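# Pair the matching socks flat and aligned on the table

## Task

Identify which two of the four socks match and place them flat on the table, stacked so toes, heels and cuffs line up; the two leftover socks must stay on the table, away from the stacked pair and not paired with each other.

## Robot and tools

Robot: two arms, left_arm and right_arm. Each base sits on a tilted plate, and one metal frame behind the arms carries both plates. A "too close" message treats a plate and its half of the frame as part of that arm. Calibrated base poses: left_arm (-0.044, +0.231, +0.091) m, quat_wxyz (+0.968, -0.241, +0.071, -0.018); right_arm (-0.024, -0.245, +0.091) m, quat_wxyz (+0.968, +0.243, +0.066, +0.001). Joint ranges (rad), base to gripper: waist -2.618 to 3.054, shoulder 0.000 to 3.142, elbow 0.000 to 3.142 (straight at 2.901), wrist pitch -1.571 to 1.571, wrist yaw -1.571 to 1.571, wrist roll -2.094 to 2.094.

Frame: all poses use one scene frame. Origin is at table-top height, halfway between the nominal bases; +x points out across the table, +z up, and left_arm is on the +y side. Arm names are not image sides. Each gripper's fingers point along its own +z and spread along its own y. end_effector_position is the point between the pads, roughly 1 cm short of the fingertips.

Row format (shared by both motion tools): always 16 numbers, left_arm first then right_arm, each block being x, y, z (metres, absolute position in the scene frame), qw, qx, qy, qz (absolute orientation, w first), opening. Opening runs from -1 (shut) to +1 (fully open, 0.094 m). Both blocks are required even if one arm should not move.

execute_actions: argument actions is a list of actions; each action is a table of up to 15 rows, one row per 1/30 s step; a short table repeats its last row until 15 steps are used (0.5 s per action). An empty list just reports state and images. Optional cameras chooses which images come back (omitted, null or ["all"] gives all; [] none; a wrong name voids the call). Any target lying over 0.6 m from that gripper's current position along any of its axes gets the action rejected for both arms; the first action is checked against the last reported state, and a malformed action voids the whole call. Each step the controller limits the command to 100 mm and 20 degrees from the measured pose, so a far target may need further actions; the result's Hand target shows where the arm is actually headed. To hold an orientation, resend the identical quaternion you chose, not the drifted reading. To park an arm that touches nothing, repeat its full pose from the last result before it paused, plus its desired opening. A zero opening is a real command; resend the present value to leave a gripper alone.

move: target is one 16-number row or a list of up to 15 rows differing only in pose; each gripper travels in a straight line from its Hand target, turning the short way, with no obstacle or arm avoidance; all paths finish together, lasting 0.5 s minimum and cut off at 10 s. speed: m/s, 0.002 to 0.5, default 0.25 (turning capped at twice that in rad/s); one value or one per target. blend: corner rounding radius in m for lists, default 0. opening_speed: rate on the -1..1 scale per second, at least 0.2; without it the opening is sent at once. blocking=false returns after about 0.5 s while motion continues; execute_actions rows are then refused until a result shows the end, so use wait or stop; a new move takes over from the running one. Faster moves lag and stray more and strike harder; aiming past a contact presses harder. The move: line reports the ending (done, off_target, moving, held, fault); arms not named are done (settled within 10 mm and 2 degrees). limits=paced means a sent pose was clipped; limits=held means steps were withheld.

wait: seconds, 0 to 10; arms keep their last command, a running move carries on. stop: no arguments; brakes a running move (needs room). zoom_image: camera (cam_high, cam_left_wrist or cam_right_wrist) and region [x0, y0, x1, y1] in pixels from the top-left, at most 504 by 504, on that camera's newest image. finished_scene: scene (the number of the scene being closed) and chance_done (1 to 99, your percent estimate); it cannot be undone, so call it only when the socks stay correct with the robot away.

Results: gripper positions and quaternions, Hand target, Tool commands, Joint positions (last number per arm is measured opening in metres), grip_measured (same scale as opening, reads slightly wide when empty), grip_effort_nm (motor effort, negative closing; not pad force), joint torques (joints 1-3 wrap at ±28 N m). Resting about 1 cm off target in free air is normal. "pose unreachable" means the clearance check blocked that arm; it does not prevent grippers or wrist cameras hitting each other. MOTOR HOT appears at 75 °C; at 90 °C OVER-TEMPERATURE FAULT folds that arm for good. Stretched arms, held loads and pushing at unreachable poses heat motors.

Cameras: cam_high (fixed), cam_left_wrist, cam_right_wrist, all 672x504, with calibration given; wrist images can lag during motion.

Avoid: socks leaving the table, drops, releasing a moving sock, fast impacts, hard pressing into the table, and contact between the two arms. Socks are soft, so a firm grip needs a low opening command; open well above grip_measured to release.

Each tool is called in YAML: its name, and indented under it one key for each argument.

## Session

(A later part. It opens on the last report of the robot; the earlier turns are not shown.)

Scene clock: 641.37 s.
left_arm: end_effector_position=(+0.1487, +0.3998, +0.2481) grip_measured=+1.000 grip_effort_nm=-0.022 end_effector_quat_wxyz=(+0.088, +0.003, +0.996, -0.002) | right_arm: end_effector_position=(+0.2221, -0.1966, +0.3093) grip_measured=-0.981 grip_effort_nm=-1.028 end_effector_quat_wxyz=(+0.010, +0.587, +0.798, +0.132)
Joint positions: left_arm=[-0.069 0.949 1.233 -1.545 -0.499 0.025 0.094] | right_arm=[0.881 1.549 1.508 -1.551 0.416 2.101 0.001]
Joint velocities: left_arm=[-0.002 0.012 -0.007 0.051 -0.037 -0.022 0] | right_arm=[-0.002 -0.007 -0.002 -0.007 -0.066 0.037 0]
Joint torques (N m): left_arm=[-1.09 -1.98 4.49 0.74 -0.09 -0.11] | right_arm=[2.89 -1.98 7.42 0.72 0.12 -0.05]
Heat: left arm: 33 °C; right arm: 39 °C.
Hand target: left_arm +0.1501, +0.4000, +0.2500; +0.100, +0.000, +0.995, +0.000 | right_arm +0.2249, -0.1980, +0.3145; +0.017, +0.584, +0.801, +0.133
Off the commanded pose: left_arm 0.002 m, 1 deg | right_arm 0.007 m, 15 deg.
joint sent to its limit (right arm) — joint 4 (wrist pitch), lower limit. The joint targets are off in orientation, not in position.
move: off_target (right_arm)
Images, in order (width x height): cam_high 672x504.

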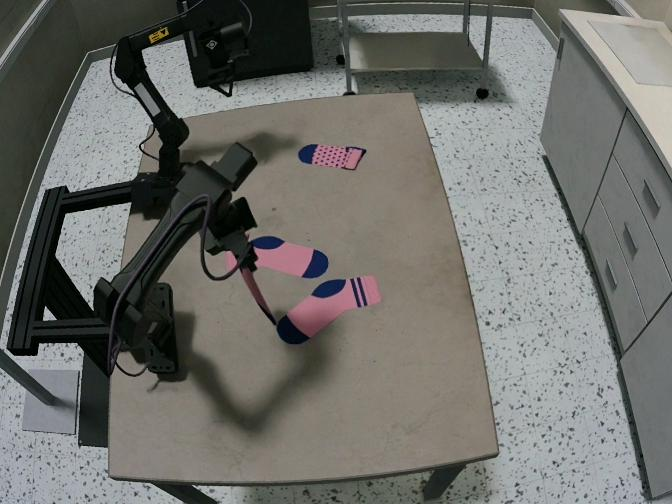

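move:
  target: [0.15,0.4,0.25,0.1,0,0.995,0,1,0.206,-0.198,0.27,0,0.58,0.8146,0,-1]
  speed: 0.1
  cameras: ["cam_high"]

zoom_image:
  camera: "cam_high"
  region: [220, 200, 420, 360]

Scene clock: 647.60 s.
left_arm: end_effector_position=(+0.1487, +0.3998, +0.2481) grip_measured=+1.000 grip_effort_nm=-0.017 end_effector_quat_wxyz=(+0.088, +0.003, +0.996, -0.002) | right_arm: end_effector_position=(+0.2121, -0.1939, +0.2754) grip_measured=-0.981 grip_effort_nm=-1.033 end_effector_quat_wxyz=(+0.005, +0.575, +0.816, +0.065)
Joint positions: left_arm=[-0.069 0.949 1.233 -1.545 -0.499 0.025 0.094] | right_arm=[0.863 1.607 1.425 -1.551 0.417 2.101 0.001]
Joint velocities: left_arm=[-0.002 -0.012 -0.002 -0.051 -0.007 0.007 0] | right_arm=[0.007 -0.007 0.002 -0.007 0.037 -0.037 0]
Joint torques (N m): left_arm=[-1.21 -1.94 4.31 0.74 -0.02 -0.04] | right_arm=[2.5 -2.93 4.16 0.46 -0.02 0.08]
Heat: left arm: 33 °C; right arm: 38 °C.
Hand target: left_arm +0.1501, +0.4000, +0.2500; +0.100, +0.000, +0.995, +0.000 | right_arm +0.2067, -0.1973, +0.2690; +0.003, +0.572, +0.819, +0.045
Off the commanded pose: left_arm 0.002 m, 1 deg | right_arm 0.009 m, 7 deg.
joint sent to its limit (right arm) — joint 4 (wrist pitch), lower limit; joint 6 (wrist roll), upper limit. The joint targets are off in orientation, not in position.
move: off_target (right_arm)
Images, in order (width x height): cam_high 672x504.

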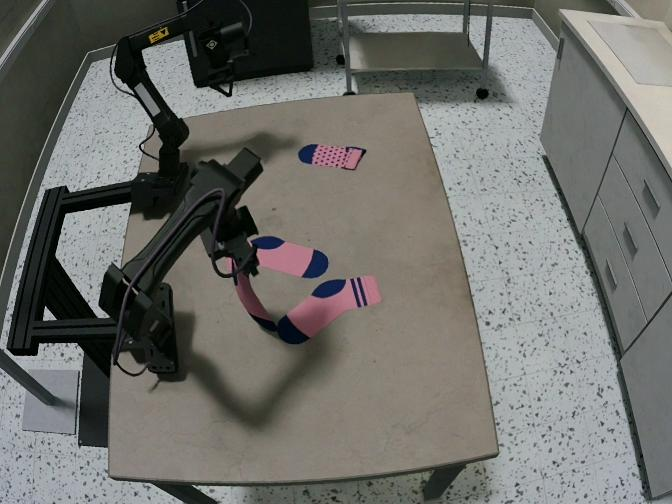

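Scaled by 2.520.

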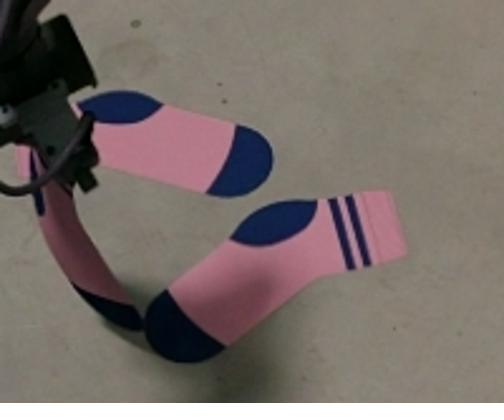

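move:
  target: [0.15,0.4,0.25,0.1,0,0.995,0,1,0.232,-0.198,0.345,0,0.588,0.809,0,-1]
  speed: 0.15
  cameras: ["cam_high"]

zoom_image:
  camera: "cam_high"
  region: [220, 200, 420, 360]

Scene clock: 651.90 s.
left_arm: end_effector_position=(+0.1487, +0.3998, +0.2481) grip_measured=+1.000 grip_effort_nm=-0.012 end_effector_quat_wxyz=(+0.088, +0.003, +0.996, -0.002) | right_arm: end_effector_position=(+0.2319, -0.1964, +0.3382) grip_measured=-0.981 grip_effort_nm=-1.028 end_effector_quat_wxyz=(+0.016, +0.588, +0.788, +0.183)
Joint positions: left_arm=[-0.069 0.949 1.233 -1.545 -0.499 0.025 0.094] | right_arm=[0.9 1.532 1.596 -1.551 0.42 2.088 0.001]
Joint velocities: left_arm=[-0.022 0.002 -0.017 0.007 -0.037 -0.037 0] | right_arm=[-0.017 -0.007 0.012 -0.066 0.037 -0.066 -0.001]
Joint torques (N m): left_arm=[-1.2 -1.95 4.41 0.73 -0.04 -0.07] | right_arm=[3.56 -2.63 6.72 0.9 0.13 -0.09]
Heat: left arm: 33 °C; right arm: 37 °C.
Hand target: left_arm +0.1501, +0.4000, +0.2500; +0.100, +0.000, +0.995, +0.000 | right_arm +0.2313, -0.1989, +0.3448; +0.024, +0.581, +0.792, +0.188
Off the commanded pose: left_arm 0.002 m, 1 deg | right_arm 0.007 m, 21 deg; orientation clipped.
joint sent to its limit (right arm) — joint 4 (wrist pitch), lower limit. The joint targets are off in orientation, not in position.
move: off_target (right_arm); limits=paced
Images, in order (width x height): cam_high 672x504.

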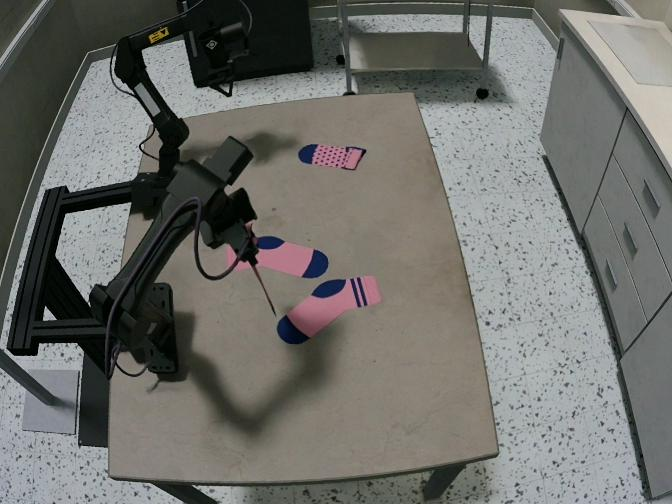

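Scaled by 2.520.

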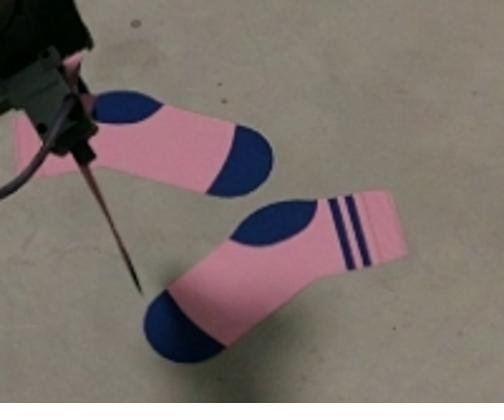

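move:
  target:
    - [0.15,0.4,0.25,0.1,0,0.995,0,1,0.213,-0.192,0.33,0,0.588,0.809,0,-1]
    - [0.15,0.4,0.25,0.1,0,0.995,0,1,0.213,-0.192,0.29,0,0.588,0.809,0,-1]
  speed: 0.1
  cameras: ["cam_high"]

zoom_image:
  camera: "cam_high"
  region: [220, 200, 420, 360]

Scene clock: 658.87 s.
left_arm: end_effector_position=(+0.1487, +0.3998, +0.2481) grip_measured=+1.000 grip_effort_nm=-0.012 end_effector_quat_wxyz=(+0.088, +0.003, +0.996, -0.002) | right_arm: end_effector_position=(+0.2190, -0.1877, +0.2939) grip_measured=-0.981 grip_effort_nm=-1.028 end_effector_quat_wxyz=(+0.008, +0.576, +0.811, +0.098)
Joint positions: left_arm=[-0.069 0.949 1.233 -1.545 -0.499 0.025 0.094] | right_arm=[0.884 1.604 1.486 -1.551 0.415 2.101 0.001]
Joint velocities: left_arm=[-0.002 -0.012 -0.007 0.037 -0.022 0.022 0] | right_arm=[-0.027 -0.017 0.002 -0.022 -0.022 -0.051 0]
Joint torques (N m): left_arm=[-1.2 -1.96 4.27 0.7 -0.06 -0.08] | right_arm=[2.58 -3.36 4.33 0.59 -0.03 0.08]
Heat: left arm: 33 °C; right arm: 36 °C.
Hand target: left_arm +0.1501, +0.4000, +0.2500; +0.100, +0.000, +0.995, +0.000 | right_arm +0.2139, -0.1910, +0.2890; +0.005, +0.574, +0.814, +0.083
Off the commanded pose: left_arm 0.002 m, 1 deg | right_arm 0.008 m, 11 deg.
joint sent to its limit (right arm) — joint 4 (wrist pitch), lower limit; joint 6 (wrist roll), upper limit. The joint targets are off in orientation, not in position.
move: off_target (right_arm); limits=paced
Images, in order (width x height): cam_high 672x504.

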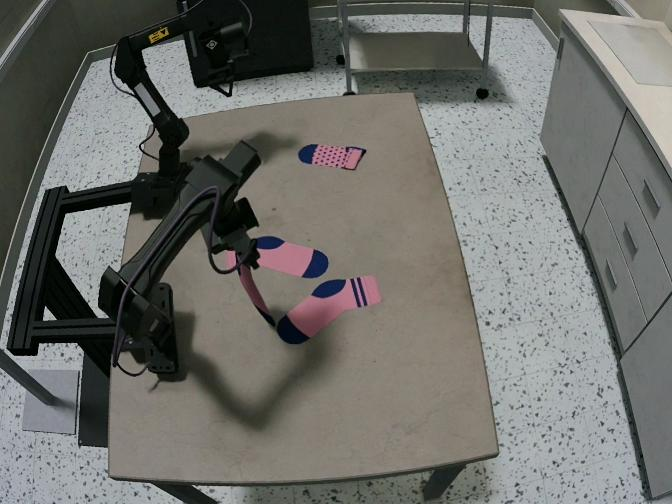

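Scaled by 2.520.

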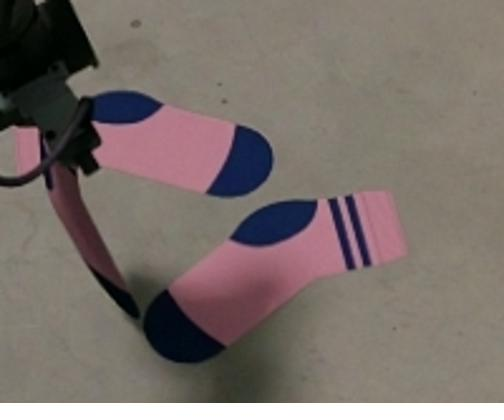

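move:
  target:
    - [0.15,0.4,0.25,0.1,0,0.995,0,1,0.235,-0.192,0.34,0,0.588,0.809,0,-1]
    - [0.15,0.4,0.25,0.1,0,0.995,0,1,0.235,-0.192,0.29,0,0.588,0.809,0,-1]
  speed: 0.1
  cameras: ["cam_high"]

zoom_image:
  camera: "cam_high"
  region: [220, 200, 420, 360]

Scene clock: 666.33 s.
left_arm: end_effector_position=(+0.1487, +0.3998, +0.2481) grip_measured=+1.000 grip_effort_nm=-0.012 end_effector_quat_wxyz=(+0.088, +0.003, +0.996, -0.002) | right_arm: end_effector_position=(+0.2384, -0.1873, +0.2944) grip_measured=-0.981 grip_effort_nm=-1.028 end_effector_quat_wxyz=(+0.008, +0.593, +0.800, +0.095)
Joint positions: left_arm=[-0.069 0.949 1.233 -1.545 -0.499 0.025 0.094] | right_arm=[0.838 1.657 1.553 -1.551 0.424 2.094 0.001]
Joint velocities: left_arm=[0.007 -0.012 -0.007 -0.051 0.066 0.022 0] | right_arm=[0.012 -0.012 0.002 -0.037 -0.007 0.007 0]
Joint torques (N m): left_arm=[-1.16 -1.73 4.23 0.69 -0.07 -0.05] | right_arm=[2.88 -3.92 4.31 0.57 0.13 -0.05]
Heat: left arm: 33 °C; right arm: 35 °C.
Hand target: left_arm +0.1501, +0.4000, +0.2500; +0.100, +0.000, +0.995, +0.000 | right_arm +0.2351, -0.1919, +0.2894; +0.013, +0.586, +0.806, +0.078
Off the commanded pose: left_arm 0.002 m, 1 deg | right_arm 0.007 m, 11 deg.
joint sent to its limit (right arm) — joint 4 (wrist pitch), lower limit. The joint targets are off in orientation, not in position.
move: off_target (right_arm)
Images, in order (width x height): cam_high 672x504.

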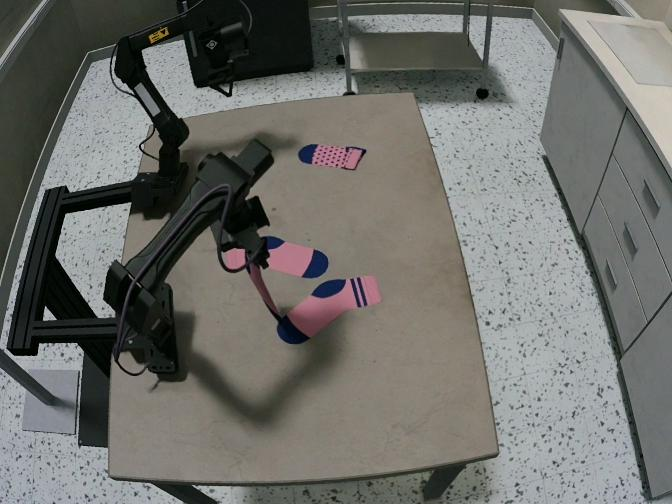

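Scaled by 2.520.

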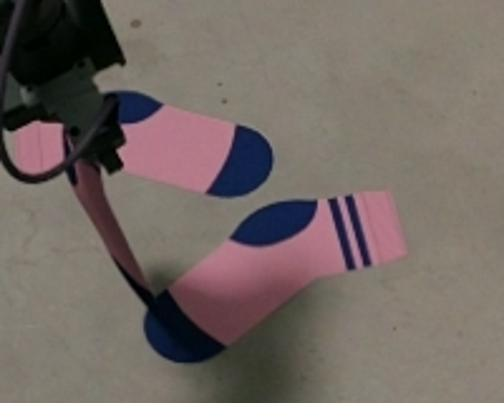

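move:
  target:
    - [0.15,0.4,0.25,0.1,0,0.995,0,1,0.226,-0.199,0.35,0,0.588,0.809,0,-1]
    - [0.15,0.4,0.25,0.1,0,0.995,0,1,0.226,-0.199,0.29,0,0.588,0.809,0,-1]
    - [0.15,0.4,0.25,0.1,0,0.995,0,1,0.25,-0.194,0.25,0,0.588,0.809,0,-1]
    - [0.15,0.4,0.25,0.1,0,0.995,0,1,0.335,-0.172,0.175,0,0.6,0.8,0,-1]
    - [0.15,0.4,0.25,0.1,0,0.995,0,1,0.42,-0.147,0.08,0,0.635,0.772,0,-1]
    - [0.15,0.4,0.25,0.1,0,0.995,0,1,0.46,-0.13,0.012,0,0.656,0.755,0,-1]
  speed: 0.12
  blend: 0.012
  cameras: ["cam_high"]

zoom_image:
  camera: "cam_high"
  region: [220, 200, 420, 360]

Scene clock: 676.23 s.
left_arm: end_effector_position=(+0.1487, +0.3998, +0.2481) grip_measured=+1.000 grip_effort_nm=-0.012 end_effector_quat_wxyz=(+0.088, +0.003, +0.996, -0.002) | right_arm: end_effector_position=(+0.4595, -0.1348, +0.0246) grip_measured=-0.981 grip_effort_nm=-1.033 end_effector_quat_wxyz=(+0.001, +0.658, +0.753, +0.002)
Joint positions: left_arm=[-0.069 0.949 1.233 -1.545 -0.499 0.025 0.094] | right_arm=[0.335 2.663 2.175 -1.116 0.507 1.783 0.001]
Joint velocities: left_arm=[-0.037 -0.002 0.002 0.051 0.022 -0.022 0] | right_arm=[0.002 0.007 -0.022 0.007 -0.051 0.051 0]
Joint torques (N m): left_arm=[-1.16 -2 4.33 0.71 -0.08 -0.07] | right_arm=[6.64 -10.69 6.98 0.51 0.14 -0.07]
Heat: left arm: 33 °C; right arm: 35 °C.
Hand target: left_arm +0.1501, +0.4000, +0.2500; +0.100, +0.000, +0.995, +0.000 | right_arm +0.4607, -0.1310, +0.0117; +0.005, +0.655, +0.755, -0.005
Off the commanded pose: left_arm 0.002 m, 1 deg | right_arm 0.013 m, 0 deg.
move: off_target (right_arm); limits=paced
Images, in order (width x height): cam_high 672x504.

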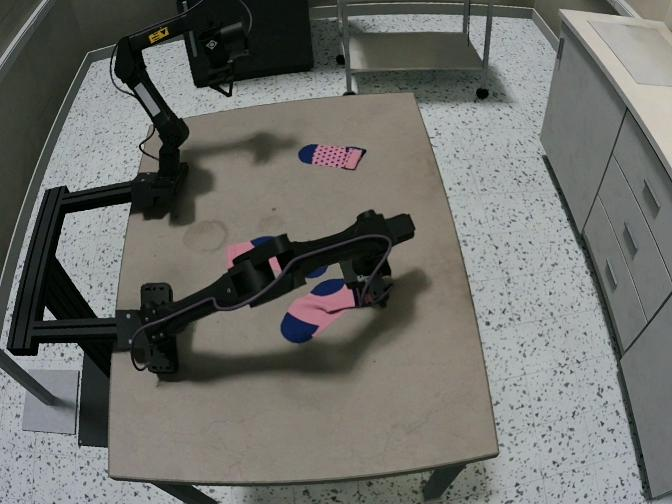

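Scaled by 2.520.

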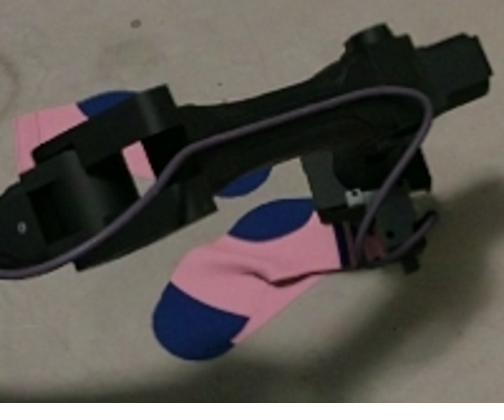

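move:
  target:
    - [0.15,0.4,0.25,0.1,0,0.995,0,1,0.468,-0.131,0.025,0,0.656,0.755,0,-1]
    - [0.15,0.4,0.25,0.1,0,0.995,0,1,0.475,-0.131,0.012,0,0.656,0.755,0,-1]
  speed: 0.05
  cameras: ["cam_high"]

zoom_image:
  camera: "cam_high"
  region: [220, 200, 420, 360]

Scene clock: 680.57 s.
left_arm: end_effector_position=(+0.1487, +0.3998, +0.2481) grip_measured=+1.000 grip_effort_nm=-0.017 end_effector_quat_wxyz=(+0.088, +0.003, +0.996, -0.002) | right_arm: end_effector_position=(+0.4807, -0.1343, +0.0262) grip_measured=-0.981 grip_effort_nm=-1.028 end_effector_quat_wxyz=(+0.008, +0.664, +0.747, +0.016)
Joint positions: left_arm=[-0.069 0.949 1.233 -1.545 -0.499 0.025 0.094] | right_arm=[0.324 2.728 2.318 -1.152 0.506 1.768 0.001]
Joint velocities: left_arm=[-0.017 0.007 -0.017 -0.051 -0.037 -0.007 0] | right_arm=[-0.002 -0.002 -0.002 -0.095 -0.007 -0.007 0.001]
Joint torques (N m): left_arm=[-1.09 -1.8 4.34 0.68 -0.07 -0.07] | right_arm=[6.65 -11.1 7.05 0.22 0.02 -0.08]
Heat: left arm: 33 °C; right arm: 36 °C.
Hand target: left_arm +0.1501, +0.4000, +0.2500; +0.100, +0.000, +0.995, +0.000 | right_arm +0.4744, -0.1314, +0.0123; +0.000, +0.656, +0.755, +0.001
Off the commanded pose: left_arm 0.002 m, 1 deg | right_arm 0.016 m, 2 deg.
move: off_target (right_arm)
Images, in order (width x height): cam_high 672x504.

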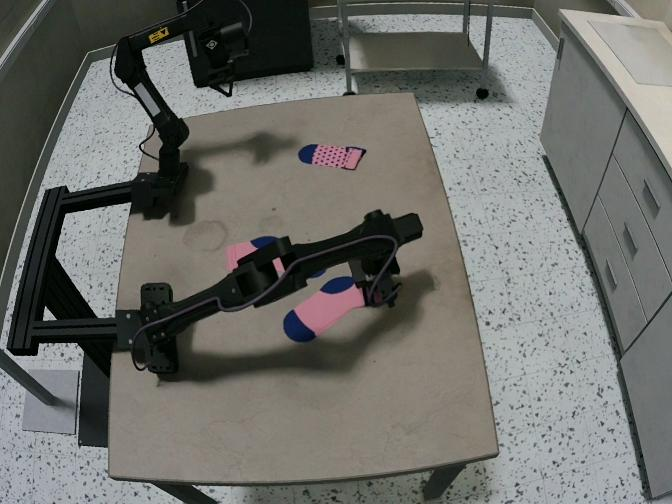

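Scaled by 2.520.

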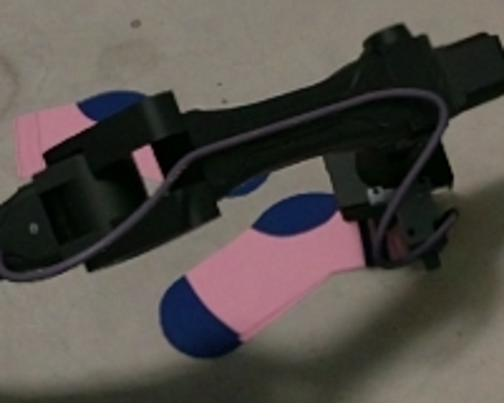

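Nearly perfect. Releasing and inspecting.

move:
  target: [0.15,0.4,0.25,0.1,0,0.995,0,1,0.475,-0.131,0.012,0,0.656,0.755,0,-0.2]
  opening_speed: 1
  cameras: []

move:
  target:
    - [0.15,0.4,0.25,0.1,0,0.995,0,1,0.475,-0.131,0.1,0,0.656,0.755,0,-0.2]
    - [0.15,0.4,0.25,0.1,0,0.995,0,1,0.33,-0.22,0.3,0.1,0,0.995,0,-0.2]
  cameras: ["cam_right_wrist"]

zoom_image:
  camera: "cam_right_wrist"
  region: [120, 20, 520, 420]

Scene clock: 685.50 s.
left_arm: end_effector_position=(+0.1487, +0.3998, +0.2481) grip_measured=+1.000 grip_effort_nm=-0.012 end_effector_quat_wxyz=(+0.088, +0.003, +0.996, -0.002) | right_arm: end_effector_position=(+0.4800, -0.1337, +0.0249) grip_measured=-0.202 grip_effort_nm=0.100 end_effector_quat_wxyz=(+0.008, +0.663, +0.748, +0.015)
Joint positions: left_arm=[-0.069 0.949 1.233 -1.545 -0.499 0.025 0.094] | right_arm=[0.324 2.731 2.318 -1.152 0.506 1.767 0.037]
Joint velocities: left_arm=[-0.012 -0.007 0.002 0.037 0.007 0.007 0] | right_arm=[-0.007 -0.007 -0.007 0.007 0.022 0.037 -0.001]
Joint torques (N m): left_arm=[-1.13 -1.74 4.37 0.74 -0.06 -0.1] | right_arm=[6.69 -11.18 7.25 0.22 0.02 -0.08]
Heat: left arm: 33 °C; right arm: 37 °C.
Hand target: left_arm +0.1501, +0.4000, +0.2500; +0.100, +0.000, +0.995, +0.000 | right_arm +0.4748, -0.1311, +0.0121; +0.001, +0.656, +0.755, +0.001
Off the commanded pose: left_arm 0.002 m, 1 deg | right_arm 0.014 m, 2 deg.
move: off_target (right_arm)
No camera images: "cameras" was empty.

Scene clock: 689.63 s.
left_arm: end_effector_position=(+0.1487, +0.3998, +0.2481) grip_measured=+1.000 grip_effort_nm=-0.007 end_effector_quat_wxyz=(+0.088, +0.003, +0.996, -0.002) | right_arm: end_effector_position=(+0.3363, -0.2182, +0.2978) grip_measured=-0.202 grip_effort_nm=0.100 end_effector_quat_wxyz=(+0.112, +0.016, +0.993, +0.020)
Joint positions: left_arm=[-0.069 0.949 1.233 -1.545 -0.499 0.025 0.094] | right_arm=[0.65 1.854 1.86 -1.551 0.576 0.618 0.037]
Joint velocities: left_arm=[0.002 0.007 -0.002 -0.037 -0.095 0.007 0] | right_arm=[-0.002 -0.012 -0.002 0.007 -0.022 -0.037 0.002]
Joint torques (N m): left_arm=[-1.14 -1.91 4.34 0.74 -0.09 -0.06] | right_arm=[5.44 -8.09 3.96 0.59 0.17 -0.08]
Heat: left arm: 33 °C; right arm: 38 °C.
Hand target: left_arm +0.1501, +0.4000, +0.2500; +0.100, +0.000, +0.995, +0.000 | right_arm +0.3289, -0.2200, +0.3001; +0.113, +0.001, +0.994, +0.012
Off the commanded pose: left_arm 0.002 m, 1 deg | right_arm 0.007 m, 3 deg.
joint sent to its limit (right arm) — joint 4 (wrist pitch), lower limit. The joint targets still meet the commanded pose.
move: off_target (right_arm)
camera_calibration:
cam_right_wrist: T_world_to_cam=[[0.100546, -0.99434, -0.0343245, -0.236307], [-0.993026, -0.102428, 0.0583817, 0.331188], [-0.061567, 0.0282151, -0.997704, 0.413691], [0, 0, 0, 1]] pos_world=[0.378107, -0.212719, 0.385294]
Images, in order (width x height): cam_right_wrist 672x504.

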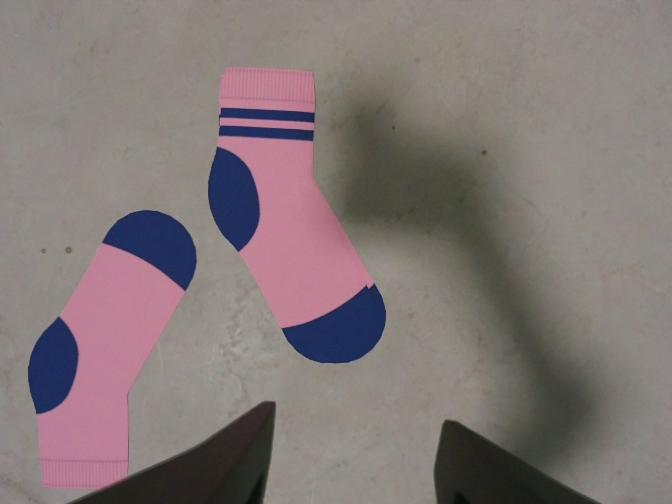

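Scaled by 1.260.

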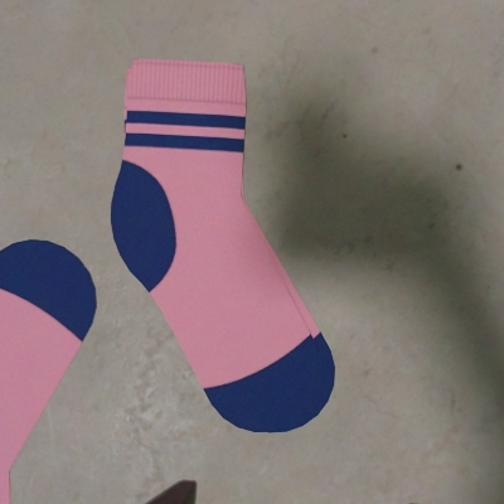

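Excellent alignment.

finished_scene:
  scene: 2
  chance_done: 93

The scene is finished: the task was done.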